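# Carry three desk items onto the counter

## Task

Take all three objects that sit on the desk and place them on the counter, then open the gripper and move the robot away from them; the robot must finish upright, neither toppled nor leaning.

## Robot and tools

ROBOT. TidyBot++: a wheeled base 0.54 m long, 0.50 m wide and 0.38 m tall on four driven casters, carrying one seven-joint arm with a two-finger gripper. The shoulder sits 0.12 m ahead of the base centre, 0.68 m up. Link lengths: upper arm 0.42 m, forearm 0.31 m, wrist to hand point 0.31 m. The arm begins folded, hand down, poking up to 0.08 m beyond the base front, elbow up to 1.15 m high. Cameras: base_camera (pinhole, 644x364) and wrist_camera (fisheye, 644x476, sees along the hand). A loose object may occasionally be nudged by something else.

FRAMES. All positions are in metres. Base frame: origin on the floor below the base centre, x ahead, y to the left, z up. hand_pose (and a target) is given here; it is the point between the finger pads, its z axis runs along the fingers and the fingers close along its y axis. Odometry frame is the base frame as it was at scene start; base_odometry counts wheel rotation only, so slip looks like travel, and heading (rad, -3.142 to 3.142) grows to the left. base_tilt is in degrees, positive for leaning forward or right, with about 1 degree of bias.

TOOL move. One action built from base, joints, target and optional speeds; plus cameras (list from base_camera, wrist_camera, all; omitted means all, [] means none) and blocking (true or omitted waits for everything to settle; false returns in about 0.5 s while motion continues). An empty call just reports state and images.
- base: a dict of relative offsets measured from where the base last reported itself, along its axes at command start: translate_m (metres, forward +, -2 to 2), strafe_m (metres, left +, -2 to 2), rotate_rad (radians, counter-clockwise from above +, -6.3 to 6.3). Translate and strafe together produce one straight drive.
- joints: a dict of absolute targets by name. joint_1_rad (any angle; spins the arm about vertical, positive clockwise from above, i.e. opposite to heading), joint_2_rad (-2.249 to 2.249, shoulder, 0 = upper arm vertical, + leans forward), joint_3_rad (any angle), joint_4_rad (-2.579 to 2.579, elbow, 0 straight; with joint_3 at 3.14 negative folds forward), joint_5_rad (any), joint_6_rad (-2.099 to 2.099, wrist; negative bends hand forward under the usual setup), joint_7_rad (any; with hand down, + is counter-clockwise from above, 1.57 opens fingers left/right), gripper_pos (0 fully open to 1 closed; gap about 85 x (1 - gripper_pos) mm). Unlimited joints go the short way round, so turn more than half a revolution in steps. Done tolerances: 0.039 rad for joints 1 to 4, 0.095 for 5 to 7, 0.03 for the gripper.
- target: an absolute hand pose, one flat list of seven numbers [x, y, z, qw, qx, qy, qz] in the base frame, metres then quaternion. With target, joints may only contain gripper_pos.
- speeds: per-call caps keyed like base: translate_m and strafe_m 0.05 to 0.5 m/s (give a combined drive's speed under one key only), rotate_rad 0.1 to 1.57 rad/s.
Unknown keys make a call invalid; out-of-range values get it refused, and then the rest of the reply's move, wait and finished_scene calls are skipped, as they also are after an uncommanded stop.

OTHER TOOLS. wait(seconds 0 to 10, cameras) lets time pass with no new command and reports state; wait(0) shows a nonblocking move's progress. stop(cameras) brakes everything you started; braked parts read stopped and may keep pressing. zoom_image(camera, region [x0, y0, x1, y1] in pixels, top-left origin, at most 504x504) enlarges part of the latest image. finished_scene(scene) ends the scene irreversibly; the goal must hold without the robot.

RESULTS. The move line reads done or the worst status. base_status, joint_status and hand_status: moving, done, off_target (resting away from target, maybe still pushing), contact_stop, time_out (base moves cap at 14 s; an unreachable target wanders up to 10 s), not_followed (a built-in check withheld targets; messages joint command not followed, pose unreachable, or a self-collision cause). torque_fault freezes the arm 10 s. ARM HIT means a hard knock on base or arm. motor_effort gives percent of maximum with the peak in brackets. hand_target is where joint targets would put the hand. Motor temperatures: MOTOR HOT above 60 C, OVER-TEMPERATURE FAULT at 75 C (arm sags, keys read limit_stop_at_motor_heat; resend targets afterwards). on_its_own lists uncommanded actions.

TIPS. After a target settles, nudge by adding (wanted minus measured hand_pose) to the last target; to hold still, resend hand_target, not hand_pose. Joint error can be reduced the same way. Carried loads sag the arm; never command a joint to its current reading while holding something. A hand-down pose reaches about 0.94 m high only near the base. Forward-pointing poses low and close in front may miss or drive the arm into the base; nothing prevents arm-base contact. Gripping fully closed reads off_target when an object is held, done when empty. Closed fingertips reach 20 mm past the hand point. When a carried item touches down, hand_pose stops descending while commands continue; watch effort and images.

AVOID. Dropping items or releasing them while moving, slamming, hard pushes, squeezing an item still resting on a surface, swinging loads fast. Do not drive or turn while the arm is snagged above about 0.6 m, reach far out from folded over nearby furniture, or swing a stretched arm sideways; these can tip the robot. If it leans, retract the arm or back away.

Each tool is called after ">>>" by a JSON object that holds its "fn" and its "kwargs", one argument or row to a line.

## Session

>>> {"fn": "move", "kwargs": {
  "joints": {"joint_1_rad":0,"joint_2_rad":0,"joint_3_rad":3.14,"joint_4_rad":-1.5,"joint_5_rad":0,"joint_6_rad":-0.5,"joint_7_rad":1.57}
}}

Scene clock: 2.33 s.
Motor temperatures (°C): [32 32 33 36 46 43 48]
move: done
base_odometry: x=+0.000 y=+0.000 heading=+0.000
base_tilt: forward=+0.3 right=+0.5
base_status: not commanded
joint_positions: joint_1_rad=+0.025 joint_2_rad=-0.018 joint_3_rad=+3.137 joint_4_rad=-1.524 joint_5_rad=+0.045 joint_6_rad=-0.543 joint_7_rad=+1.610 gripper_pos=+0.000
joint_status: all done
motor_effort: joint_1_rad=+0(1) joint_2_rad=-21(21) joint_3_rad=+0(1) joint_4_rad=+21(22) joint_5_rad=+0(1) joint_6_rad=+7(7) joint_7_rad=+0(2)
hand_pose: x=+0.7013 y=-0.0179 z=+0.9797 quat_wxyz=(+0.036, +0.854, +0.018, +0.519) (m; base frame)
hand_target: x=+0.7156 y=+0.0023 z=+0.9953 quat_wxyz=(-0.001, +0.841, +0.000, +0.540) (m; base frame)
hand_status: not commanded
pictures: base_camera, wrist_camera

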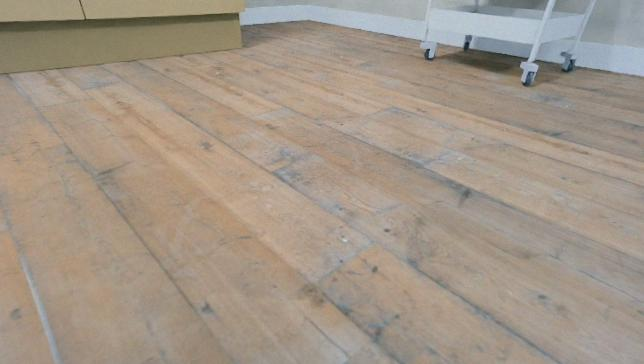

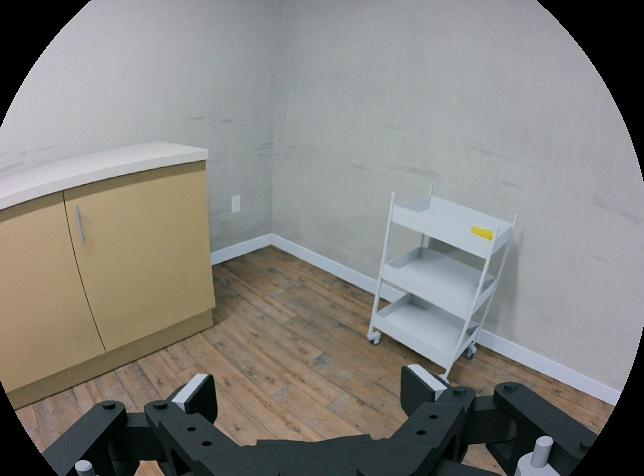

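>>> {"fn": "move", "kwargs": {
  "base": {"rotate_rad": 0.75},
  "cameras": ["wrist_camera"]
}}

>>> {"fn": "move", "kwargs": {
  "base": {"rotate_rad": 3.0}
}}

Scene clock: 6.20 s.
Motor temperatures (°C): [32 32 33 36 46 43 48]
move: done
base_odometry: x=+0.000 y=+0.000 heading=+0.749
base_tilt: forward=+0.2 right=+0.5
base_status: done
joint_positions: joint_1_rad=+0.007 joint_2_rad=-0.010 joint_3_rad=+3.135 joint_4_rad=-1.524 joint_5_rad=+0.040 joint_6_rad=-0.538 joint_7_rad=+1.610 gripper_pos=+0.000
joint_status: not commanded
motor_effort: joint_1_rad=+0(3) joint_2_rad=-21(23) joint_3_rad=+0(3) joint_4_rad=+20(22) joint_5_rad=+0(1) joint_6_rad=+7(8) joint_7_rad=+0(1)
hand_pose: x=+0.7045 y=-0.0050 z=+0.9766 quat_wxyz=(+0.028, +0.855, +0.026, +0.518) (m; base frame)
hand_target: x=+0.7156 y=+0.0023 z=+0.9953 quat_wxyz=(-0.001, +0.841, +0.000, +0.540) (m; base frame)
hand_status: not commanded
pictures: wrist_camera

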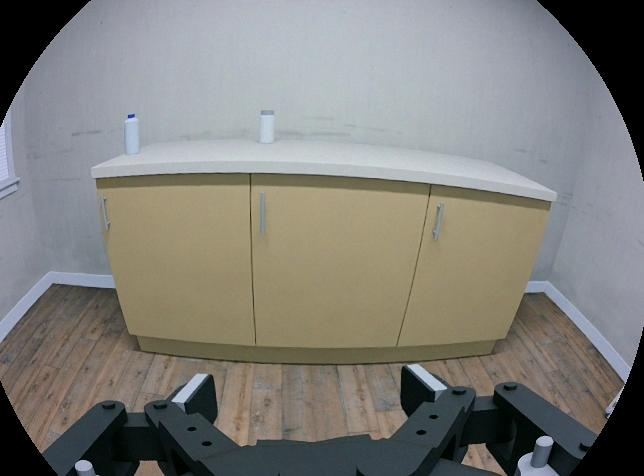

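Scene clock: 9.40 s.
Motor temperatures (°C): [32 32 33 36 46 43 48]
move: done
base_odometry: x=+0.000 y=+0.000 heading=-2.535
base_tilt: forward=+0.2 right=+0.5
base_status: done
joint_positions: joint_1_rad=+0.006 joint_2_rad=+0.000 joint_3_rad=+3.138 joint_4_rad=-1.524 joint_5_rad=+0.039 joint_6_rad=-0.536 joint_7_rad=+1.610 gripper_pos=+0.000
joint_status: not commanded
motor_effort: joint_1_rad=+0(3) joint_2_rad=-21(25) joint_3_rad=+0(3) joint_4_rad=+22(23) joint_5_rad=+0(1) joint_6_rad=+7(7) joint_7_rad=+0(1)
hand_pose: x=+0.7078 y=-0.0065 z=+0.9715 quat_wxyz=(+0.028, +0.857, +0.025, +0.515) (m; base frame)
hand_target: x=+0.7156 y=+0.0023 z=+0.9953 quat_wxyz=(-0.001, +0.841, +0.000, +0.540) (m; base frame)
hand_status: not commanded
pictures: base_camera, wrist_camera

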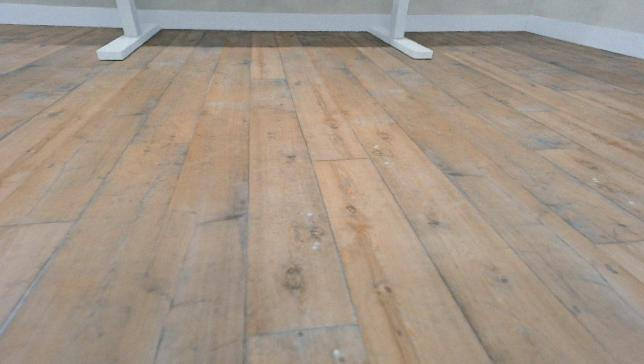

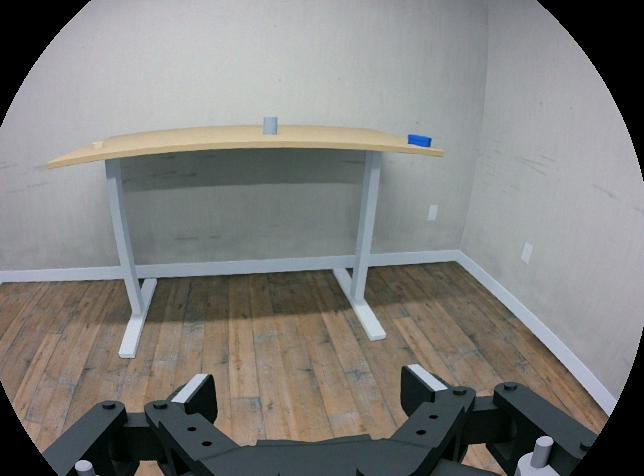

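>>> {"fn": "move", "kwargs": {
  "base": {"rotate_rad": 0.175},
  "target": [0.6, 0, 1.03, 0, 0.966, 0, 0.259],
  "cameras": []
}}

>>> {"fn": "move", "kwargs": {
  "base": {"translate_m": 0.85, "strafe_m": -0.62}
}}

Scene clock: 22.67 s.
Motor temperatures (°C): [32 32 33 36 46 43 48]
move: done
base_odometry: x=+0.000 y=+0.000 heading=-2.360
base_tilt: forward=+0.3 right=+0.5
base_status: done
joint_positions: joint_1_rad=-0.004 joint_2_rad=+0.191 joint_3_rad=+3.169 joint_4_rad=-0.670 joint_5_rad=+0.027 joint_6_rad=-1.709 joint_7_rad=+1.610 gripper_pos=+0.000
joint_status: not commanded
motor_effort: joint_1_rad=+0(3) joint_2_rad=-22(24) joint_3_rad=+0(3) joint_4_rad=+16(23) joint_5_rad=+0(1) joint_6_rad=+4(8) joint_7_rad=+0(1)
hand_pose: x=+0.6058 y=-0.0165 z=+1.0379 quat_wxyz=(+0.024, +0.959, +0.003, +0.281) (m; base frame)
hand_target: x=+0.6000 y=+0.0000 z=+1.0300 quat_wxyz=(+0.000, +0.966, +0.000, +0.259) (m; base frame)
hand_status: done (0.019 m and 3.8 deg from the pose sent, 0.123 m and 32.2 deg at the start)
pictures: none
No camera images: "cameras" was empty.

Scene clock: 26.13 s.
Motor temperatures (°C): [32 32 33 36 46 43 48]
move: done
base_odometry: x=-1.040 y=-0.159 heading=-2.359
base_tilt: forward=+0.3 right=+0.5
base_status: done
joint_positions: joint_1_rad=-0.005 joint_2_rad=+0.204 joint_3_rad=+3.173 joint_4_rad=-0.668 joint_5_rad=+0.023 joint_6_rad=-1.714 joint_7_rad=+1.610 gripper_pos=+0.000
joint_status: not commanded
motor_effort: joint_1_rad=+0(2) joint_2_rad=-23(25) joint_3_rad=+0(1) joint_4_rad=+15(17) joint_5_rad=+0(1) joint_6_rad=+4(5) joint_7_rad=+0(1)
hand_pose: x=+0.6090 y=-0.0167 z=+1.0317 quat_wxyz=(+0.023, +0.962, +0.002, +0.274) (m; base frame)
hand_target: x=+0.6000 y=+0.0000 z=+1.0300 quat_wxyz=(+0.000, +0.966, +0.000, +0.259) (m; base frame)
hand_status: not commanded
pictures: base_camera, wrist_camera

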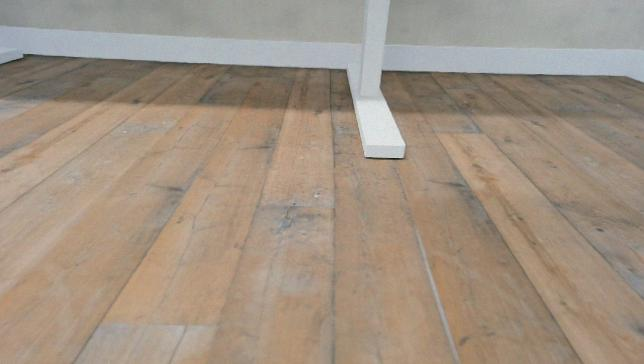

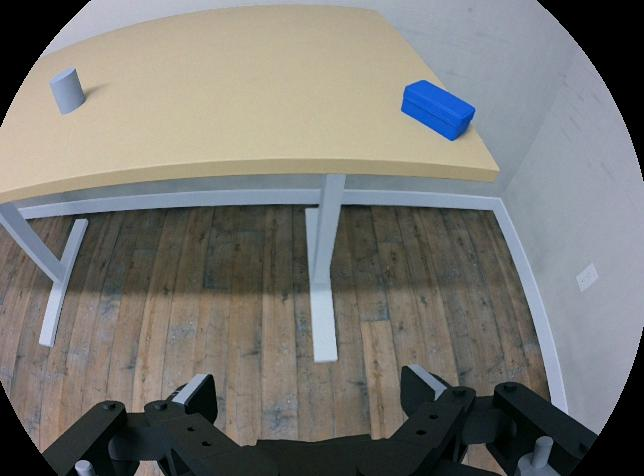

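>>> {"fn": "zoom_image", "kwargs": {
  "camera": "wrist_camera",
  "region": [380, 60, 500, 180]
}}

Scaled by 4.200.

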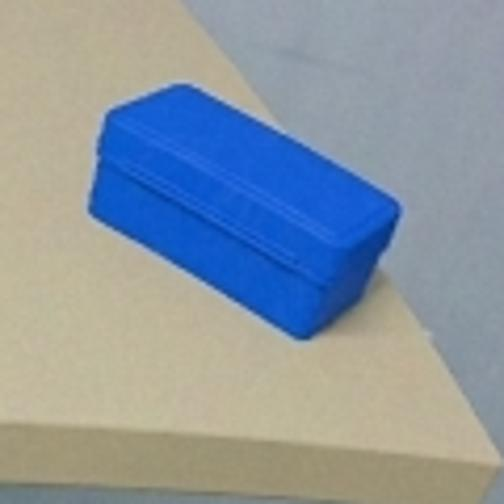

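>>> {"fn": "move", "kwargs": {
  "target": [0.48, 0, 1.05, 0, 0.966, 0, 0.259],
  "cameras": []
}}

>>> {"fn": "move", "kwargs": {
  "base": {"translate_m": 0.38, "strafe_m": -0.36, "rotate_rad": 0.45},
  "speeds": {"translate_m": 0.3}
}}

Scene clock: 44.63 s.
Motor temperatures (°C): [32 32 33 36 46 43 48]
move: done
base_odometry: x=-1.040 y=-0.159 heading=-2.359
base_tilt: forward=+0.2 right=+0.5
base_status: not commanded
joint_positions: joint_1_rad=-0.005 joint_2_rad=-0.060 joint_3_rad=+3.173 joint_4_rad=-0.838 joint_5_rad=+0.023 joint_6_rad=-1.761 joint_7_rad=+1.610 gripper_pos=+0.000
joint_status: not commanded
motor_effort: joint_1_rad=+0(1) joint_2_rad=-12(25) joint_3_rad=+0(0) joint_4_rad=+15(16) joint_5_rad=+0(1) joint_6_rad=+4(5) joint_7_rad=+0(1)
hand_pose: x=+0.4909 y=-0.0167 z=+1.0694 quat_wxyz=(+0.019, +0.955, +0.000, +0.296) (m; base frame)
hand_target: x=+0.4800 y=+0.0000 z=+1.0500 quat_wxyz=(+0.000, +0.966, +0.000, +0.259) (m; base frame)
hand_status: done (0.028 m and 5.0 deg from the pose sent, 0.131 m and 3.2 deg at the start)
pictures: none
No camera images: "cameras" was empty.

Scene clock: 47.40 s.
Motor temperatures (°C): [32 32 33 36 46 43 48]
move: done
base_odometry: x=-1.564 y=-0.171 heading=-1.908
base_tilt: forward=+0.3 right=+0.5
base_status: done
joint_positions: joint_1_rad=-0.008 joint_2_rad=-0.059 joint_3_rad=+3.173 joint_4_rad=-0.838 joint_5_rad=+0.023 joint_6_rad=-1.762 joint_7_rad=+1.610 gripper_pos=+0.000
joint_status: not commanded
motor_effort: joint_1_rad=+0(2) joint_2_rad=-13(14) joint_3_rad=+0(2) joint_4_rad=+15(16) joint_5_rad=+0(1) joint_6_rad=+4(5) joint_7_rad=+0(1)
hand_pose: x=+0.4908 y=-0.0150 z=+1.0689 quat_wxyz=(+0.019, +0.955, +0.002, +0.295) (m; base frame)
hand_target: x=+0.4800 y=+0.0000 z=+1.0500 quat_wxyz=(+0.000, +0.966, +0.000, +0.259) (m; base frame)
hand_status: not commanded
pictures: base_camera, wrist_camera

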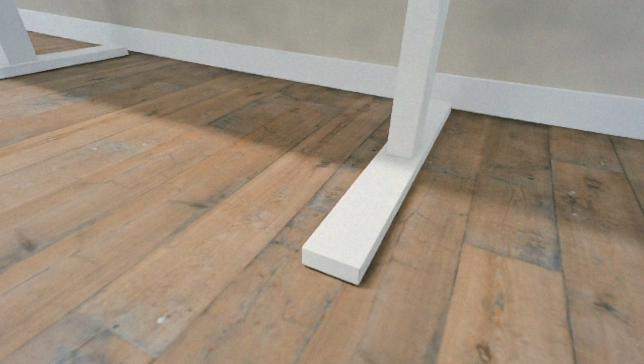

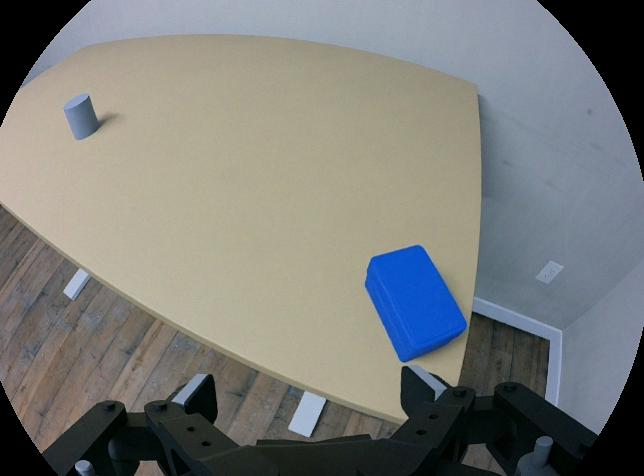

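>>> {"fn": "move", "kwargs": {
  "base": {"strafe_m": -0.2},
  "speeds": {"strafe_m": 0.25},
  "cameras": []
}}

>>> {"fn": "move", "kwargs": {
  "target": [0.54, 0.09, 1.05, -0.0387, 0.955, 0.1443, 0.256]
}}

Scene clock: 62.20 s.
Motor temperatures (°C): [32 32 33 36 46 43 48]
move: done
base_odometry: x=-1.753 y=-0.105 heading=-1.908
base_tilt: forward=+0.3 right=+0.5
base_status: done
joint_positions: joint_1_rad=-0.009 joint_2_rad=-0.059 joint_3_rad=+3.172 joint_4_rad=-0.838 joint_5_rad=+0.023 joint_6_rad=-1.762 joint_7_rad=+1.610 gripper_pos=+0.000
joint_status: not commanded
motor_effort: joint_1_rad=+0(2) joint_2_rad=-13(13) joint_3_rad=+1(3) joint_4_rad=+14(15) joint_5_rad=+0(2) joint_6_rad=+4(5) joint_7_rad=+0(1)
hand_pose: x=+0.4908 y=-0.0142 z=+1.0688 quat_wxyz=(+0.018, +0.955, +0.003, +0.295) (m; base frame)
hand_target: x=+0.4800 y=+0.0000 z=+1.0500 quat_wxyz=(+0.000, +0.966, +0.000, +0.259) (m; base frame)
hand_status: not commanded
pictures: none
No camera images: "cameras" was empty.

Scene clock: 63.67 s.
Motor temperatures (°C): [32 32 33 36 46 43 48]
move: done
base_odometry: x=-1.753 y=-0.105 heading=-1.908
base_tilt: forward=+0.3 right=+0.5
base_status: not commanded
joint_positions: joint_1_rad=-0.098 joint_2_rad=+0.122 joint_3_rad=+3.102 joint_4_rad=-0.696 joint_5_rad=-0.019 joint_6_rad=-1.775 joint_7_rad=+1.613 gripper_pos=+0.000
joint_status: not commanded
motor_effort: joint_1_rad=+0(1) joint_2_rad=-19(22) joint_3_rad=+0(1) joint_4_rad=+15(17) joint_5_rad=+0(1) joint_6_rad=+4(5) joint_7_rad=+0(1)
hand_pose: x=+0.5564 y=+0.0659 z=+1.0492 quat_wxyz=(-0.024, +0.958, +0.090, +0.270) (m; base frame)
hand_target: x=+0.5400 y=+0.0900 z=+1.0500 quat_wxyz=(-0.039, +0.955, +0.144, +0.256) (m; base frame)
hand_status: done (0.029 m and 6.7 deg from the pose sent, 0.117 m and 18.1 deg at the start)
pictures: base_camera, wrist_camera

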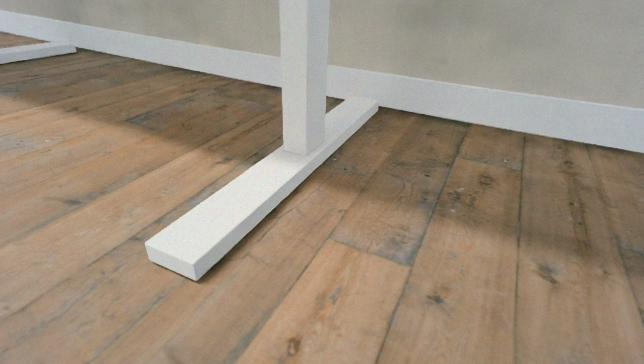

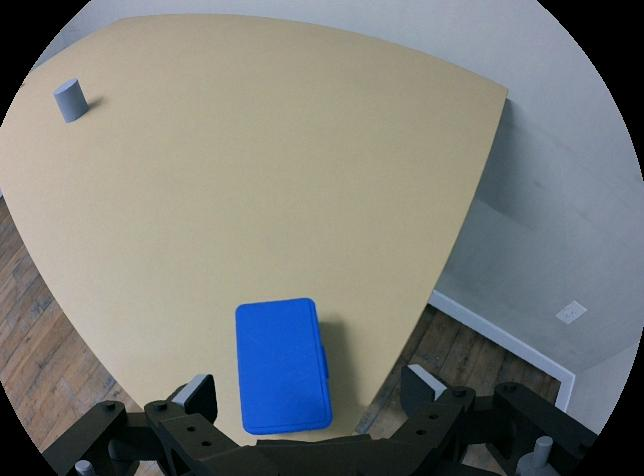

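>>> {"fn": "move", "kwargs": {
  "target": [0.565, 0.11, 1.03, -0.0515, 0.9468, 0.1919, 0.2538],
  "cameras": ["wrist_camera"]
}}

Scene clock: 72.30 s.
Motor temperatures (°C): [32 32 33 36 46 43 48]
move: done
base_odometry: x=-1.753 y=-0.105 heading=-1.908
base_tilt: forward=+0.3 right=+0.5
base_status: not commanded
joint_positions: joint_1_rad=-0.098 joint_2_rad=+0.150 joint_3_rad=+3.081 joint_4_rad=-0.705 joint_5_rad=-0.059 joint_6_rad=-1.760 joint_7_rad=+1.682 gripper_pos=+0.000
joint_status: not commanded
motor_effort: joint_1_rad=+0(1) joint_2_rad=-21(22) joint_3_rad=+0(1) joint_4_rad=+16(16) joint_5_rad=+0(1) joint_6_rad=+4(4) joint_7_rad=-1(1)
hand_pose: x=+0.5660 y=+0.0881 z=+1.0359 quat_wxyz=(-0.037, +0.955, +0.142, +0.260) (m; base frame)
hand_target: x=+0.5650 y=+0.1100 z=+1.0300 quat_wxyz=(-0.051, +0.947, +0.192, +0.254) (m; base frame)
hand_status: done (0.023 m and 6.1 deg from the pose sent, 0.049 m and 12.3 deg at the start)
pictures: wrist_camera

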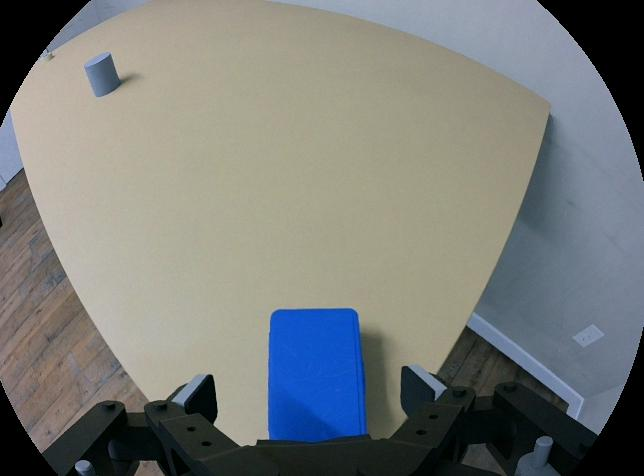

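>>> {"fn": "move", "kwargs": {
  "target": [0.575, 0.107, 1.0, -0.0515, 0.9468, 0.1919, 0.2538],
  "cameras": ["wrist_camera"]
}}

Scene clock: 77.13 s.
Motor temperatures (°C): [32 32 33 36 46 43 48]
move: done
base_odometry: x=-1.753 y=-0.105 heading=-1.908
base_tilt: forward=+0.2 right=+0.5
base_status: not commanded
joint_positions: joint_1_rad=-0.098 joint_2_rad=+0.130 joint_3_rad=+3.081 joint_4_rad=-0.855 joint_5_rad=-0.067 joint_6_rad=-1.675 joint_7_rad=+1.705 gripper_pos=+0.000
joint_status: not commanded
motor_effort: joint_1_rad=+0(1) joint_2_rad=-21(22) joint_3_rad=+0(0) joint_4_rad=+16(17) joint_5_rad=+0(1) joint_6_rad=+4(4) joint_7_rad=+0(1)
hand_pose: x=+0.5695 y=+0.0922 z=+0.9977 quat_wxyz=(-0.039, +0.959, +0.152, +0.238) (m; base frame)
hand_target: x=+0.5750 y=+0.1070 z=+0.9999 quat_wxyz=(-0.051, +0.947, +0.192, +0.254) (m; base frame)
hand_status: done (0.016 m and 5.3 deg from the pose sent, 0.042 m and 6.1 deg at the start)
pictures: wrist_camera

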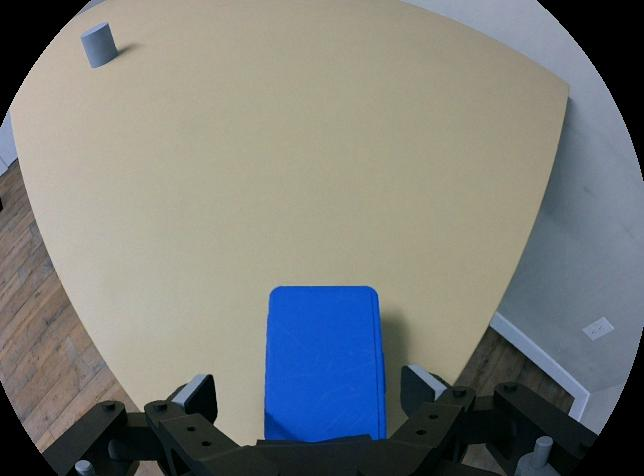

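>>> {"fn": "move", "kwargs": {
  "target": [0.58, 0.098, 0.975, -0.0515, 0.9468, 0.1919, 0.2538],
  "cameras": ["wrist_camera"]
}}

Scene clock: 80.27 s.
Motor temperatures (°C): [32 32 33 36 46 43 48]
move: done
base_odometry: x=-1.753 y=-0.105 heading=-1.908
base_tilt: forward=+0.3 right=+0.5
base_status: not commanded
joint_positions: joint_1_rad=-0.091 joint_2_rad=+0.102 joint_3_rad=+3.081 joint_4_rad=-0.978 joint_5_rad=-0.087 joint_6_rad=-1.585 joint_7_rad=+1.746 gripper_pos=+0.000
joint_status: not commanded
motor_effort: joint_1_rad=+0(0) joint_2_rad=-21(22) joint_3_rad=+0(0) joint_4_rad=+17(18) joint_5_rad=-1(1) joint_6_rad=+3(4) joint_7_rad=+1(1)
hand_pose: x=+0.5713 y=+0.0962 z=+0.9730 quat_wxyz=(-0.042, +0.956, +0.168, +0.236) (m; base frame)
hand_target: x=+0.5800 y=+0.0980 z=+0.9750 quat_wxyz=(-0.051, +0.947, +0.192, +0.254) (m; base frame)
hand_status: done (0.009 m and 3.7 deg from the pose sent, 0.026 m and 5.3 deg at the start)
pictures: wrist_camera

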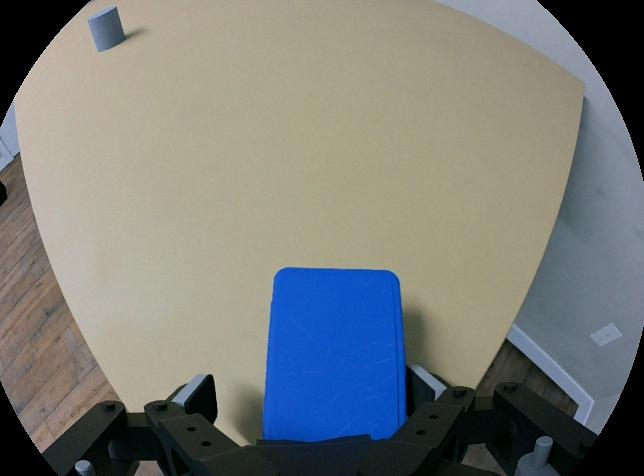

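>>> {"fn": "move", "kwargs": {
  "target": [0.583, 0.086, 0.972, -0.0464, 0.9504, 0.1729, 0.2548],
  "cameras": ["wrist_camera"]
}}

Scene clock: 83.50 s.
Motor temperatures (°C): [32 32 33 36 46 43 48]
move: done
base_odometry: x=-1.753 y=-0.105 heading=-1.908
base_tilt: forward=+0.3 right=+0.5
base_status: not commanded
joint_positions: joint_1_rad=-0.079 joint_2_rad=+0.097 joint_3_rad=+3.087 joint_4_rad=-0.995 joint_5_rad=-0.088 joint_6_rad=-1.567 joint_7_rad=+1.747 gripper_pos=+0.000
joint_status: not commanded
motor_effort: joint_1_rad=+0(1) joint_2_rad=-21(21) joint_3_rad=+0(1) joint_4_rad=+17(18) joint_5_rad=-1(1) joint_6_rad=+4(4) joint_7_rad=+0(1)
hand_pose: x=+0.5742 y=+0.0885 z=+0.9711 quat_wxyz=(-0.040, +0.957, +0.159, +0.240) (m; base frame)
hand_target: x=+0.5830 y=+0.0860 z=+0.9720 quat_wxyz=(-0.046, +0.950, +0.173, +0.255) (m; base frame)
hand_status: done (0.009 m and 2.6 deg from the pose sent, 0.016 m and 2.4 deg at the start)
pictures: wrist_camera

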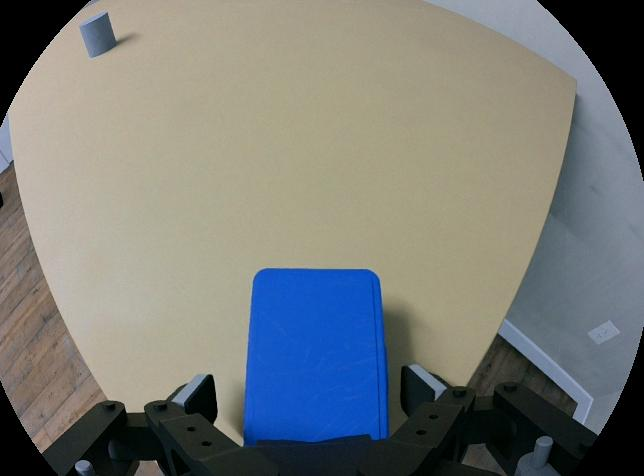

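>>> {"fn": "move", "kwargs": {
  "joints": {"gripper_pos": 0.45},
  "cameras": ["wrist_camera"]
}}

Scene clock: 87.73 s.
Motor temperatures (°C): [32 32 33 36 46 43 48]
move: off_target
base_odometry: x=-1.753 y=-0.105 heading=-1.908
base_tilt: forward=+0.2 right=+0.5
base_status: not commanded
joint_positions: joint_1_rad=-0.079 joint_2_rad=+0.094 joint_3_rad=+3.087 joint_4_rad=-0.996 joint_5_rad=-0.088 joint_6_rad=-1.565 joint_7_rad=+1.747 gripper_pos=+0.392
joint_status: gripper_pos off_target (ended at +0.392, target +0.450)
motor_effort: joint_1_rad=+0(0) joint_2_rad=-21(21) joint_3_rad=+0(0) joint_4_rad=+18(18) joint_5_rad=-1(1) joint_6_rad=+4(4) joint_7_rad=+0(1)
hand_pose: x=+0.5737 y=+0.0885 z=+0.9726 quat_wxyz=(-0.040, +0.956, +0.159, +0.242) (m; base frame)
hand_target: x=+0.5830 y=+0.0860 z=+0.9720 quat_wxyz=(-0.046, +0.950, +0.173, +0.255) (m; base frame)
hand_status: not commanded
pictures: wrist_camera

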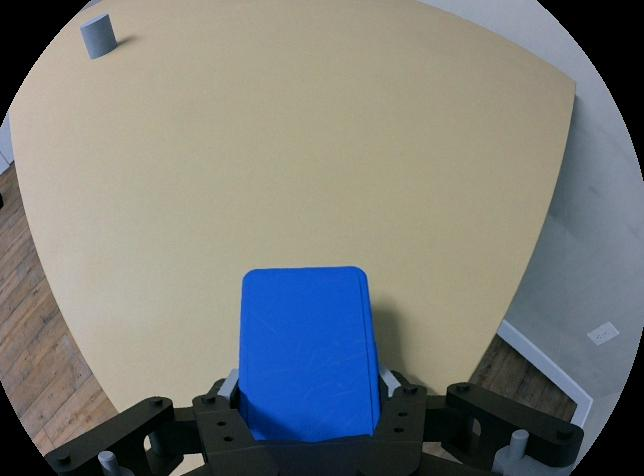

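>>> {"fn": "move", "kwargs": {
  "joints": {"gripper_pos": 0.7},
  "cameras": []
}}

>>> {"fn": "move", "kwargs": {
  "target": [0.575, 0.086, 1.03, -0.0464, 0.9504, 0.1729, 0.2548],
  "cameras": ["wrist_camera"]
}}

Scene clock: 90.17 s.
Motor temperatures (°C): [32 32 33 36 46 43 48]
move: off_target
base_odometry: x=-1.753 y=-0.105 heading=-1.908
base_tilt: forward=+0.2 right=+0.5
base_status: not commanded
joint_positions: joint_1_rad=-0.079 joint_2_rad=+0.093 joint_3_rad=+3.087 joint_4_rad=-0.996 joint_5_rad=-0.088 joint_6_rad=-1.565 joint_7_rad=+1.747 gripper_pos=+0.392
joint_status: gripper_pos off_target (ended at +0.392, target +0.700)
motor_effort: joint_1_rad=+0(0) joint_2_rad=-20(21) joint_3_rad=+0(0) joint_4_rad=+17(17) joint_5_rad=-1(1) joint_6_rad=+3(4) joint_7_rad=-1(1)
hand_pose: x=+0.5737 y=+0.0885 z=+0.9726 quat_wxyz=(-0.040, +0.956, +0.159, +0.242) (m; base frame)
hand_target: x=+0.5830 y=+0.0860 z=+0.9720 quat_wxyz=(-0.046, +0.950, +0.173, +0.255) (m; base frame)
hand_status: not commanded
pictures: none
No camera images: "cameras" was empty.

Scene clock: 91.57 s.
Motor temperatures (°C): [32 32 33 36 46 43 48]
move: done
base_odometry: x=-1.753 y=-0.105 heading=-1.908
base_tilt: forward=+0.3 right=+0.5
base_status: not commanded
joint_positions: joint_1_rad=-0.079 joint_2_rad=+0.157 joint_3_rad=+3.087 joint_4_rad=-0.721 joint_5_rad=-0.088 joint_6_rad=-1.711 joint_7_rad=+1.747 gripper_pos=+0.392
joint_status: not commanded
motor_effort: joint_1_rad=+0(1) joint_2_rad=-22(22) joint_3_rad=+0(0) joint_4_rad=+16(19) joint_5_rad=-1(1) joint_6_rad=+4(5) joint_7_rad=+0(1)
hand_pose: x=+0.5810 y=+0.0875 z=+1.0348 quat_wxyz=(-0.038, +0.947, +0.164, +0.274) (m; base frame)
hand_target: x=+0.5750 y=+0.0860 z=+1.0300 quat_wxyz=(-0.046, +0.950, +0.173, +0.255) (m; base frame)
hand_status: done (0.008 m and 2.6 deg from the pose sent, 0.058 m and 2.4 deg at the start)
pictures: wrist_camera

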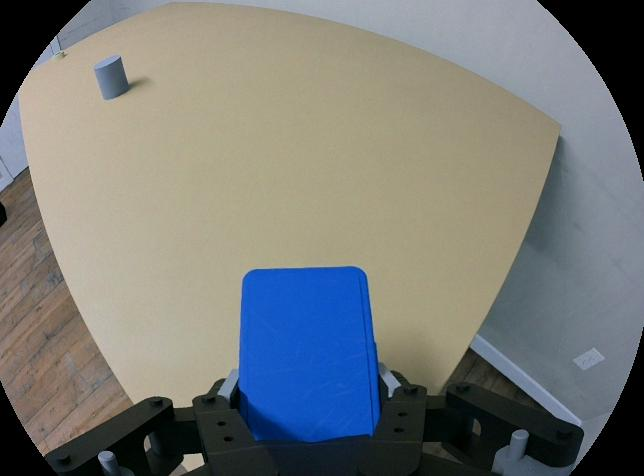

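>>> {"fn": "move", "kwargs": {
  "base": {"translate_m": -0.63, "strafe_m": 0.305},
  "cameras": []
}}

>>> {"fn": "move", "kwargs": {
  "base": {"rotate_rad": 2.69},
  "speeds": {"rotate_rad": 1.2},
  "target": [0.6, 0.0, 1.03, 0, 0.966, 0, 0.259],
  "cameras": ["wrist_camera"]
}}

>>> {"fn": "move", "kwargs": {
  "base": {"translate_m": 1.3, "strafe_m": -1.38}
}}

Scene clock: 110.93 s.
Motor temperatures (°C): [32 32 33 36 46 43 48]
move: time_out
base_odometry: x=-1.290 y=+0.355 heading=-1.904
base_tilt: forward=+0.2 right=+0.5
base_status: translate_m time_out (by the wheels' count: -0.588 of -0.630); strafe_m time_out (by the wheels' count: +0.284 of +0.305)
joint_positions: joint_1_rad=-0.069 joint_2_rad=+0.169 joint_3_rad=+3.086 joint_4_rad=-0.712 joint_5_rad=-0.095 joint_6_rad=-1.727 joint_7_rad=+1.747 gripper_pos=+0.392
joint_status: not commanded
motor_effort: joint_1_rad=+1(9) joint_2_rad=-23(31) joint_3_rad=+0(6) joint_4_rad=+16(18) joint_5_rad=-1(4) joint_6_rad=+4(9) joint_7_rad=-1(1)
hand_pose: x=+0.5819 y=+0.0851 z=+1.0305 quat_wxyz=(-0.041, +0.950, +0.162, +0.265) (m; base frame)
hand_target: x=+0.5750 y=+0.0860 z=+1.0300 quat_wxyz=(-0.046, +0.950, +0.173, +0.255) (m; base frame)
hand_status: not commanded
pictures: none
No camera images: "cameras" was empty.

not run: a stop that you did not command came earlier in this reply.

not run: a stop that you did not command came earlier in this reply.

>>> {"fn": "move", "kwargs": {
  "base": {"translate_m": 0.21, "strafe_m": 0.33},
  "speeds": {"translate_m": 0.2}
}}

Scene clock: 117.30 s.
Motor temperatures (°C): [32 32 33 36 46 43 48]
move: done
base_odometry: x=-1.046 y=+0.049 heading=-1.903
base_tilt: forward=+0.2 right=+0.5
base_status: done
joint_positions: joint_1_rad=-0.069 joint_2_rad=+0.170 joint_3_rad=+3.086 joint_4_rad=-0.712 joint_5_rad=-0.095 joint_6_rad=-1.727 joint_7_rad=+1.747 gripper_pos=+0.392
joint_status: not commanded
motor_effort: joint_1_rad=+0(3) joint_2_rad=-22(24) joint_3_rad=+0(2) joint_4_rad=+16(17) joint_5_rad=-1(2) joint_6_rad=+4(5) joint_7_rad=+0(1)
hand_pose: x=+0.5826 y=+0.0849 z=+1.0296 quat_wxyz=(-0.041, +0.950, +0.162, +0.264) (m; base frame)
hand_target: x=+0.5750 y=+0.0860 z=+1.0300 quat_wxyz=(-0.046, +0.950, +0.173, +0.255) (m; base frame)
hand_status: not commanded
pictures: base_camera, wrist_camera

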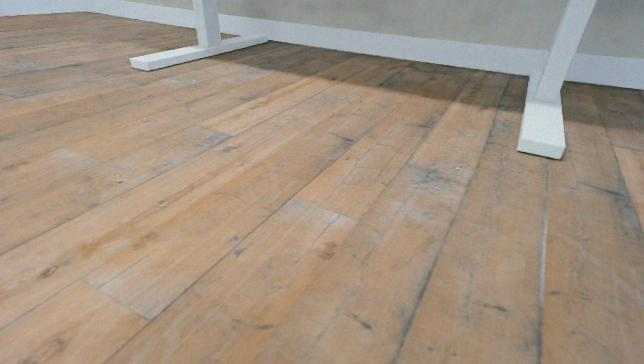

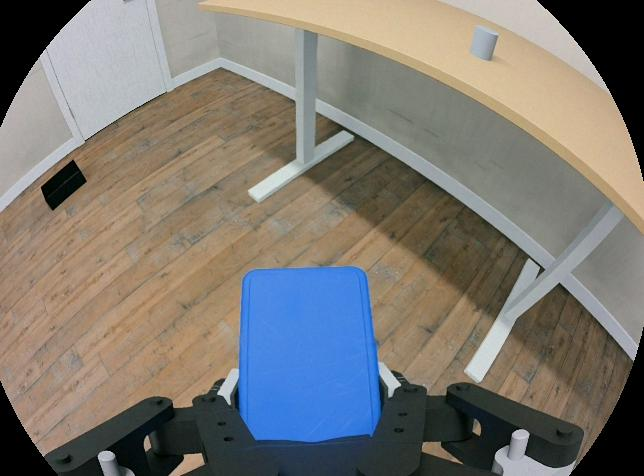

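>>> {"fn": "move", "kwargs": {
  "base": {"rotate_rad": 2.685},
  "speeds": {"rotate_rad": 1.2},
  "target": [0.6, 0.0, 1.03, 0, 0.966, 0, 0.259]
}}

Scene clock: 123.63 s.
Motor temperatures (°C): [32 32 33 36 46 43 48]
move: done
base_odometry: x=-1.046 y=+0.049 heading=+0.781
base_tilt: forward=+0.3 right=+0.5
base_status: done
joint_positions: joint_1_rad=-0.029 joint_2_rad=+0.209 joint_3_rad=+3.181 joint_4_rad=-0.672 joint_5_rad=-0.047 joint_6_rad=-1.727 joint_7_rad=+1.645 gripper_pos=+0.392
joint_status: not commanded
motor_effort: joint_1_rad=+0(4) joint_2_rad=-24(27) joint_3_rad=+0(3) joint_4_rad=+16(17) joint_5_rad=+0(2) joint_6_rad=+4(5) joint_7_rad=+0(1)
hand_pose: x=+0.6074 y=+0.0143 z=+1.0258 quat_wxyz=(-0.007, +0.963, +0.042, +0.265) (m; base frame)
hand_target: x=+0.6000 y=+0.0000 z=+1.0300 quat_wxyz=(+0.000, +0.966, +0.000, +0.259) (m; base frame)
hand_status: done (0.017 m and 4.9 deg from the pose sent, 0.087 m and 19.2 deg at the start)
pictures: base_camera, wrist_camera

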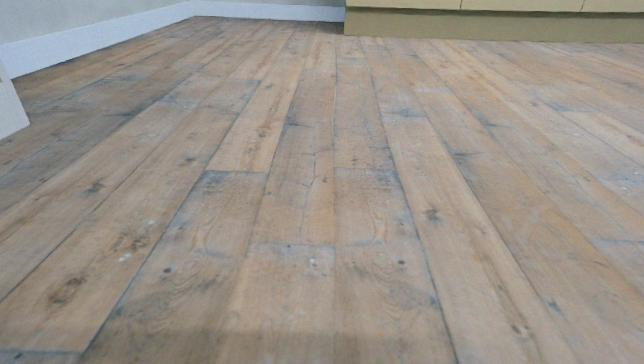

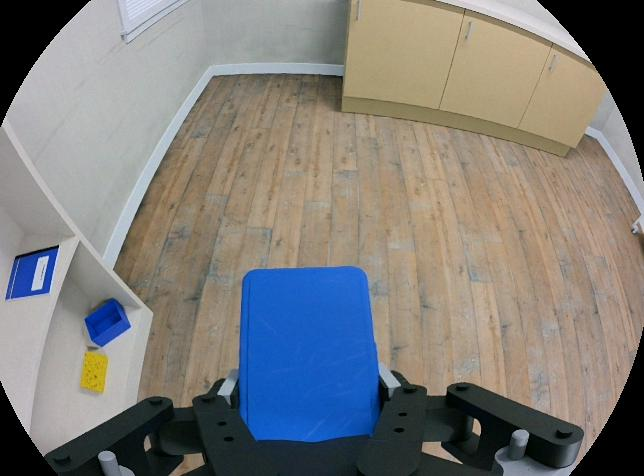

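>>> {"fn": "move", "kwargs": {
  "base": {"translate_m": 1.45, "strafe_m": -0.97}
}}

Scene clock: 129.77 s.
Motor temperatures (°C): [32 32 33 36 46 43 48]
move: done
base_odometry: x=+0.667 y=+0.381 heading=+0.782
base_tilt: forward=+0.3 right=+0.5
base_status: done
joint_positions: joint_1_rad=-0.029 joint_2_rad=+0.207 joint_3_rad=+3.181 joint_4_rad=-0.670 joint_5_rad=-0.047 joint_6_rad=-1.727 joint_7_rad=+1.645 gripper_pos=+0.392
joint_status: not commanded
motor_effort: joint_1_rad=+0(2) joint_2_rad=-24(26) joint_3_rad=+0(1) joint_4_rad=+17(17) joint_5_rad=+0(1) joint_6_rad=+4(5) joint_7_rad=+0(1)
hand_pose: x=+0.6071 y=+0.0143 z=+1.0271 quat_wxyz=(-0.007, +0.963, +0.042, +0.266) (m; base frame)
hand_target: x=+0.6000 y=+0.0000 z=+1.0300 quat_wxyz=(+0.000, +0.966, +0.000, +0.259) (m; base frame)
hand_status: not commanded
pictures: base_camera, wrist_camera

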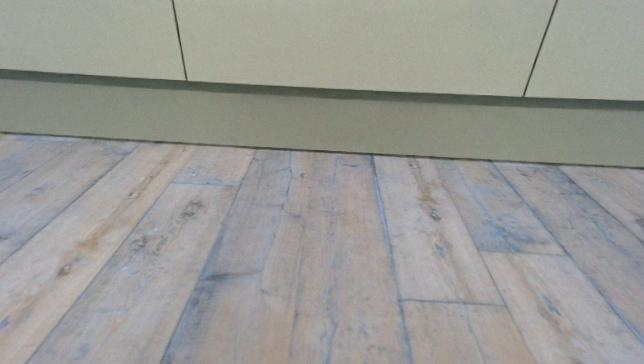

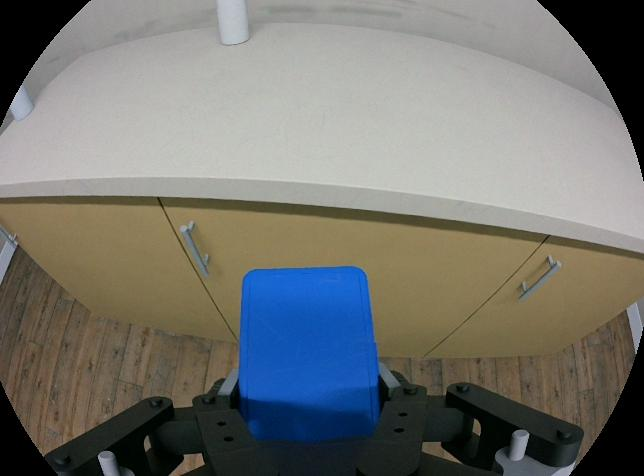

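>>> {"fn": "move", "kwargs": {
  "base": {"translate_m": 0.3},
  "speeds": {"translate_m": 0.25},
  "cameras": []
}}

>>> {"fn": "move", "kwargs": {
  "target": [0.61, 0.0, 0.965, 0, 0.966, 0, 0.259]
}}

Scene clock: 135.23 s.
Motor temperatures (°C): [32 32 33 36 46 43 48]
move: done
base_odometry: x=+0.880 y=+0.593 heading=+0.782
base_tilt: forward=+0.3 right=+0.5
base_status: done
joint_positions: joint_1_rad=-0.029 joint_2_rad=+0.207 joint_3_rad=+3.181 joint_4_rad=-0.668 joint_5_rad=-0.047 joint_6_rad=-1.727 joint_7_rad=+1.645 gripper_pos=+0.392
joint_status: not commanded
motor_effort: joint_1_rad=+0(2) joint_2_rad=-23(28) joint_3_rad=+0(1) joint_4_rad=+16(17) joint_5_rad=+0(1) joint_6_rad=+4(5) joint_7_rad=+0(1)
hand_pose: x=+0.6071 y=+0.0143 z=+1.0284 quat_wxyz=(-0.006, +0.963, +0.042, +0.267) (m; base frame)
hand_target: x=+0.6000 y=+0.0000 z=+1.0300 quat_wxyz=(+0.000, +0.966, +0.000, +0.259) (m; base frame)
hand_status: not commanded
pictures: none
No camera images: "cameras" was empty.

Scene clock: 136.73 s.
Motor temperatures (°C): [32 32 33 36 46 43 48]
move: done
base_odometry: x=+0.880 y=+0.593 heading=+0.782
base_tilt: forward=+0.3 right=+0.5
base_status: not commanded
joint_positions: joint_1_rad=-0.029 joint_2_rad=+0.129 joint_3_rad=+3.181 joint_4_rad=-0.988 joint_5_rad=-0.047 joint_6_rad=-1.538 joint_7_rad=+1.645 gripper_pos=+0.392
joint_status: not commanded
motor_effort: joint_1_rad=+0(0) joint_2_rad=-23(24) joint_3_rad=+0(0) joint_4_rad=+18(19) joint_5_rad=-1(1) joint_6_rad=+4(4) joint_7_rad=+0(1)
hand_pose: x=+0.6018 y=+0.0129 z=+0.9622 quat_wxyz=(-0.011, +0.970, +0.037, +0.242) (m; base frame)
hand_target: x=+0.6100 y=+0.0000 z=+0.9650 quat_wxyz=(+0.000, +0.966, +0.000, +0.259) (m; base frame)
hand_status: done (0.016 m and 4.8 deg from the pose sent, 0.065 m and 5.0 deg at the start)
pictures: base_camera, wrist_camera

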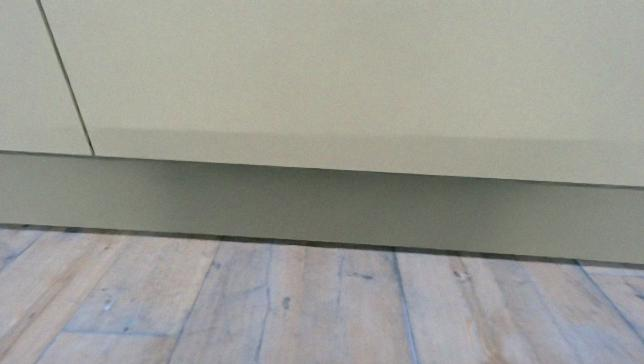

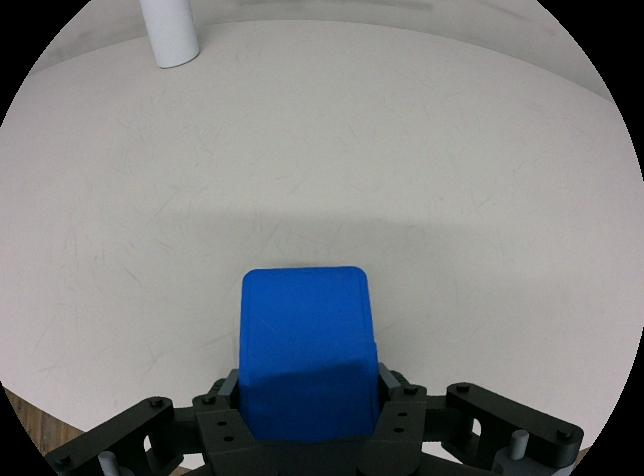

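>>> {"fn": "move", "kwargs": {
  "base": {"translate_m": 0.1},
  "speeds": {"translate_m": 0.1},
  "cameras": []
}}

>>> {"fn": "move", "kwargs": {
  "target": [0.61, 0.0, 0.95, 0, 0.966, 0, 0.259],
  "cameras": ["wrist_camera"]
}}

>>> {"fn": "move", "kwargs": {
  "target": [0.61, 0.0, 0.935, 0, 0.966, 0, 0.259],
  "cameras": ["wrist_camera"]
}}

Scene clock: 145.20 s.
Motor temperatures (°C): [32 32 33 36 46 43 48]
move: done
base_odometry: x=+0.951 y=+0.663 heading=+0.781
base_tilt: forward=+0.3 right=+0.5
base_status: done
joint_positions: joint_1_rad=-0.029 joint_2_rad=+0.121 joint_3_rad=+3.181 joint_4_rad=-0.989 joint_5_rad=-0.047 joint_6_rad=-1.531 joint_7_rad=+1.645 gripper_pos=+0.392
joint_status: not commanded
motor_effort: joint_1_rad=+0(1) joint_2_rad=-22(26) joint_3_rad=+0(1) joint_4_rad=+18(19) joint_5_rad=+0(1) joint_6_rad=+4(5) joint_7_rad=+0(1)
hand_pose: x=+0.6012 y=+0.0128 z=+0.9666 quat_wxyz=(-0.010, +0.968, +0.037, +0.249) (m; base frame)
hand_target: x=+0.6100 y=+0.0000 z=+0.9650 quat_wxyz=(+0.000, +0.966, +0.000, +0.259) (m; base frame)
hand_status: not commanded
pictures: none
No camera images: "cameras" was empty.

Scene clock: 146.03 s.
Motor temperatures (°C): [32 32 33 36 46 43 48]
move: done
base_odometry: x=+0.951 y=+0.663 heading=+0.781
base_tilt: forward=+0.3 right=+0.5
base_status: not commanded
joint_positions: joint_1_rad=-0.029 joint_2_rad=+0.109 joint_3_rad=+3.181 joint_4_rad=-1.061 joint_5_rad=-0.047 joint_6_rad=-1.480 joint_7_rad=+1.645 gripper_pos=+0.392
joint_status: not commanded
motor_effort: joint_1_rad=+0(0) joint_2_rad=-22(24) joint_3_rad=+0(0) joint_4_rad=+19(19) joint_5_rad=+0(1) joint_6_rad=+4(4) joint_7_rad=+0(0)
hand_pose: x=+0.6015 y=+0.0125 z=+0.9483 quat_wxyz=(-0.011, +0.969, +0.036, +0.244) (m; base frame)
hand_target: x=+0.6100 y=+0.0000 z=+0.9500 quat_wxyz=(+0.000, +0.966, +0.000, +0.259) (m; base frame)
hand_status: done (0.015 m and 4.6 deg from the pose sent, 0.023 m and 4.6 deg at the start)
pictures: wrist_camera

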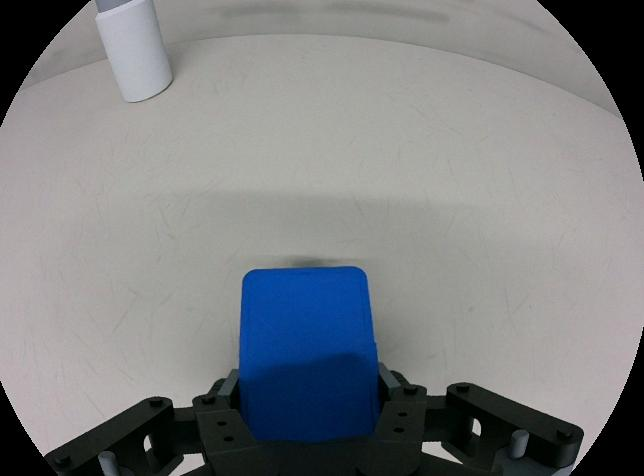

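Scene clock: 146.83 s.
Motor temperatures (°C): [32 32 33 36 46 43 48]
move: done
base_odometry: x=+0.951 y=+0.663 heading=+0.781
base_tilt: forward=+0.3 right=+0.5
base_status: not commanded
joint_positions: joint_1_rad=-0.029 joint_2_rad=+0.096 joint_3_rad=+3.181 joint_4_rad=-1.127 joint_5_rad=-0.047 joint_6_rad=-1.427 joint_7_rad=+1.645 gripper_pos=+0.392
joint_status: not commanded
motor_effort: joint_1_rad=+0(0) joint_2_rad=-21(23) joint_3_rad=+0(0) joint_4_rad=+18(19) joint_5_rad=+0(1) joint_6_rad=+3(4) joint_7_rad=+1(1)
hand_pose: x=+0.6022 y=+0.0122 z=+0.9333 quat_wxyz=(-0.011, +0.969, +0.034, +0.244) (m; base frame)
hand_target: x=+0.6100 y=+0.0000 z=+0.9350 quat_wxyz=(+0.000, +0.966, +0.000, +0.259) (m; base frame)
hand_status: done (0.015 m and 4.5 deg from the pose sent, 0.020 m and 4.6 deg at the start)
pictures: wrist_camera

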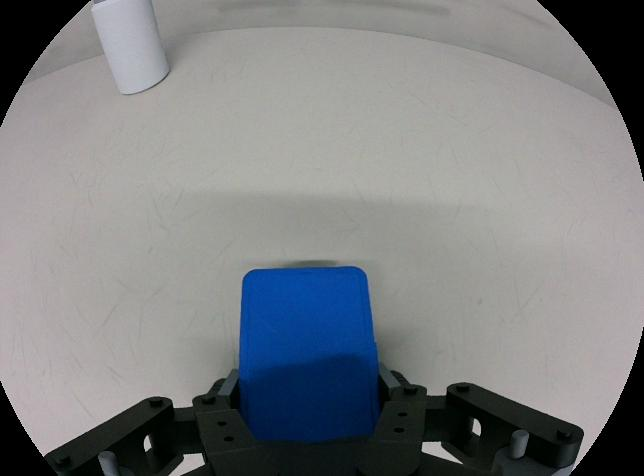

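>>> {"fn": "move", "kwargs": {
  "target": [0.61, 0.0, 0.92, 0, 0.966, 0, 0.259],
  "cameras": ["wrist_camera"]
}}

>>> {"fn": "move", "kwargs": {
  "target": [0.61, 0.0, 0.905, 0, 0.966, 0, 0.259],
  "cameras": ["wrist_camera"]
}}

Scene clock: 150.60 s.
Motor temperatures (°C): [32 33 33 36 46 43 48]
move: done
base_odometry: x=+0.951 y=+0.663 heading=+0.781
base_tilt: forward=+0.3 right=+0.5
base_status: not commanded
joint_positions: joint_1_rad=-0.029 joint_2_rad=+0.070 joint_3_rad=+3.181 joint_4_rad=-1.176 joint_5_rad=-0.047 joint_6_rad=-1.369 joint_7_rad=+1.645 gripper_pos=+0.392
joint_status: not commanded
motor_effort: joint_1_rad=+1(1) joint_2_rad=-19(22) joint_3_rad=+1(1) joint_4_rad=+17(19) joint_5_rad=+0(1) joint_6_rad=+3(4) joint_7_rad=-1(1)
hand_pose: x=+0.6034 y=+0.0118 z=+0.9335 quat_wxyz=(-0.011, +0.965, +0.033, +0.262) (m; base frame)
hand_target: x=+0.6100 y=+0.0000 z=+0.9200 quat_wxyz=(+0.000, +0.966, +0.000, +0.259) (m; base frame)
hand_status: done (0.019 m and 4.0 deg from the pose sent, 0.020 m and 4.5 deg at the start)
pictures: wrist_camera

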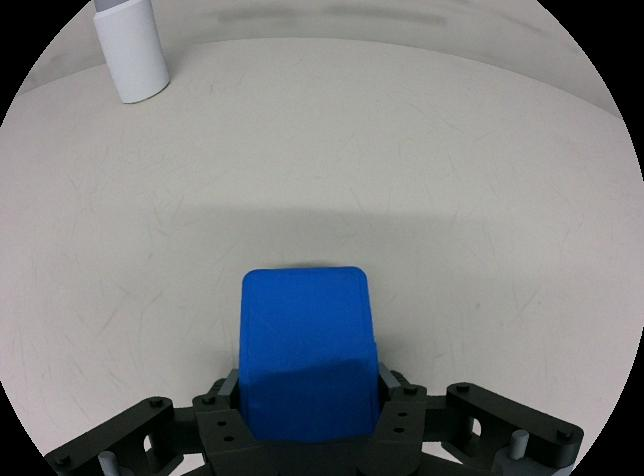

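Scene clock: 151.37 s.
Motor temperatures (°C): [32 33 33 36 46 43 48]
move: off_target
base_odometry: x=+0.951 y=+0.663 heading=+0.781
base_tilt: forward=+0.3 right=+0.4
base_status: not commanded
joint_positions: joint_1_rad=-0.029 joint_2_rad=+0.044 joint_3_rad=+3.180 joint_4_rad=-1.221 joint_5_rad=-0.047 joint_6_rad=-1.313 joint_7_rad=+1.645 gripper_pos=+0.392
joint_status: not commanded
motor_effort: joint_1_rad=+1(1) joint_2_rad=-15(19) joint_3_rad=+1(1) joint_4_rad=+14(17) joint_5_rad=+0(1) joint_6_rad=+2(3) joint_7_rad=-1(1)
hand_pose: x=+0.6040 y=+0.0114 z=+0.9340 quat_wxyz=(-0.011, +0.960, +0.032, +0.279) (m; base frame)
hand_target: x=+0.6100 y=+0.0000 z=+0.9050 quat_wxyz=(+0.000, +0.966, +0.000, +0.259) (m; base frame)
hand_status: off_target (0.032 m and 4.5 deg from the pose sent, 0.032 m and 4.0 deg at the start)
pictures: wrist_camera

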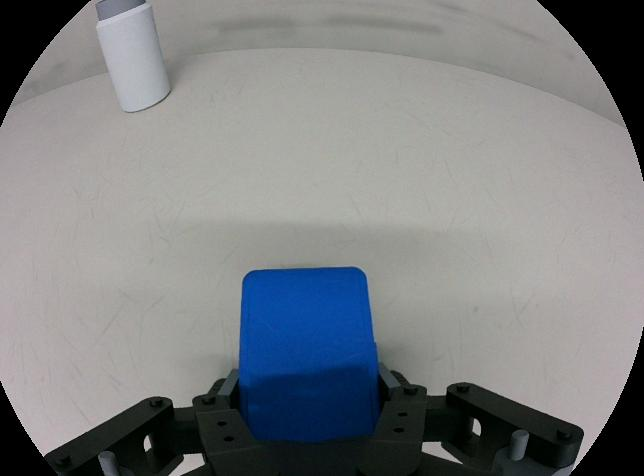

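>>> {"fn": "move", "kwargs": {
  "target": [0.61, 0.0, 0.93, 0, 0.966, 0, 0.259],
  "cameras": []
}}

>>> {"fn": "move", "kwargs": {
  "joints": {"gripper_pos": 0.1},
  "cameras": []
}}

>>> {"fn": "move", "kwargs": {
  "target": [0.6, 0.0, 1.04, 0, 0.966, 0, 0.259],
  "cameras": ["wrist_camera"]
}}

Scene clock: 154.47 s.
Motor temperatures (°C): [32 32 33 36 46 43 48]
move: done
base_odometry: x=+0.951 y=+0.663 heading=+0.781
base_tilt: forward=+0.2 right=+0.5
base_status: not commanded
joint_positions: joint_1_rad=-0.029 joint_2_rad=+0.071 joint_3_rad=+3.180 joint_4_rad=-1.184 joint_5_rad=-0.047 joint_6_rad=-1.334 joint_7_rad=+1.645 gripper_pos=+0.392
joint_status: not commanded
motor_effort: joint_1_rad=+0(1) joint_2_rad=-20(21) joint_3_rad=+0(1) joint_4_rad=+18(19) joint_5_rad=+0(1) joint_6_rad=+4(4) joint_7_rad=+0(1)
hand_pose: x=+0.6115 y=+0.0116 z=+0.9345 quat_wxyz=(-0.011, +0.961, +0.032, +0.274) (m; base frame)
hand_target: x=+0.6100 y=+0.0000 z=+0.9300 quat_wxyz=(+0.000, +0.966, +0.000, +0.259) (m; base frame)
hand_status: done (0.013 m and 4.3 deg from the pose sent, 0.013 m and 4.5 deg at the start)
pictures: none
No camera images: "cameras" was empty.

Scene clock: 155.33 s.
Motor temperatures (°C): [32 33 33 36 46 43 48]
move: done
base_odometry: x=+0.951 y=+0.663 heading=+0.781
base_tilt: forward=+0.3 right=+0.4
base_status: not commanded
joint_positions: joint_1_rad=-0.029 joint_2_rad=+0.072 joint_3_rad=+3.180 joint_4_rad=-1.184 joint_5_rad=-0.047 joint_6_rad=-1.334 joint_7_rad=+1.645 gripper_pos=+0.100
joint_status: all done
motor_effort: joint_1_rad=+0(0) joint_2_rad=-21(22) joint_3_rad=+0(0) joint_4_rad=+18(19) joint_5_rad=+0(1) joint_6_rad=+4(4) joint_7_rad=+0(1)
hand_pose: x=+0.6117 y=+0.0116 z=+0.9341 quat_wxyz=(-0.011, +0.961, +0.032, +0.273) (m; base frame)
hand_target: x=+0.6100 y=+0.0000 z=+0.9300 quat_wxyz=(+0.000, +0.966, +0.000, +0.259) (m; base frame)
hand_status: not commanded
pictures: none
No camera images: "cameras" was empty.

Scene clock: 157.20 s.
Motor temperatures (°C): [32 33 33 36 46 43 48]
move: done
base_odometry: x=+0.951 y=+0.663 heading=+0.781
base_tilt: forward=+0.3 right=+0.5
base_status: not commanded
joint_positions: joint_1_rad=-0.029 joint_2_rad=+0.219 joint_3_rad=+3.180 joint_4_rad=-0.587 joint_5_rad=-0.047 joint_6_rad=-1.763 joint_7_rad=+1.645 gripper_pos=+0.100
joint_status: not commanded
motor_effort: joint_1_rad=+0(0) joint_2_rad=-23(23) joint_3_rad=+0(0) joint_4_rad=+15(20) joint_5_rad=+0(1) joint_6_rad=+4(4) joint_7_rad=+0(1)
hand_pose: x=+0.6061 y=+0.0146 z=+1.0486 quat_wxyz=(-0.005, +0.958, +0.043, +0.283) (m; base frame)
hand_target: x=+0.6000 y=+0.0000 z=+1.0400 quat_wxyz=(+0.000, +0.966, +0.000, +0.259) (m; base frame)
hand_status: done (0.018 m and 5.8 deg from the pose sent, 0.107 m and 4.3 deg at the start)
pictures: wrist_camera

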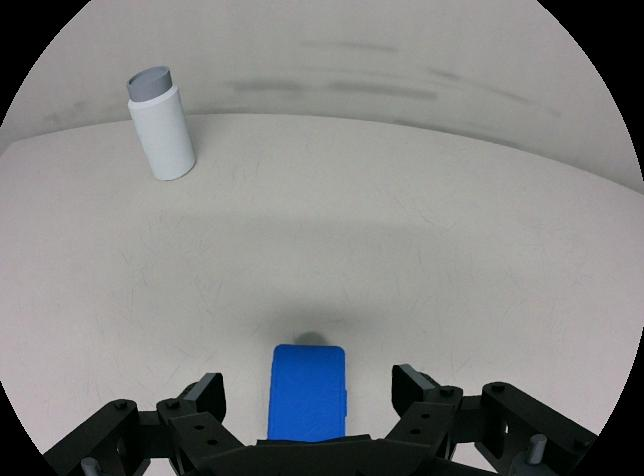

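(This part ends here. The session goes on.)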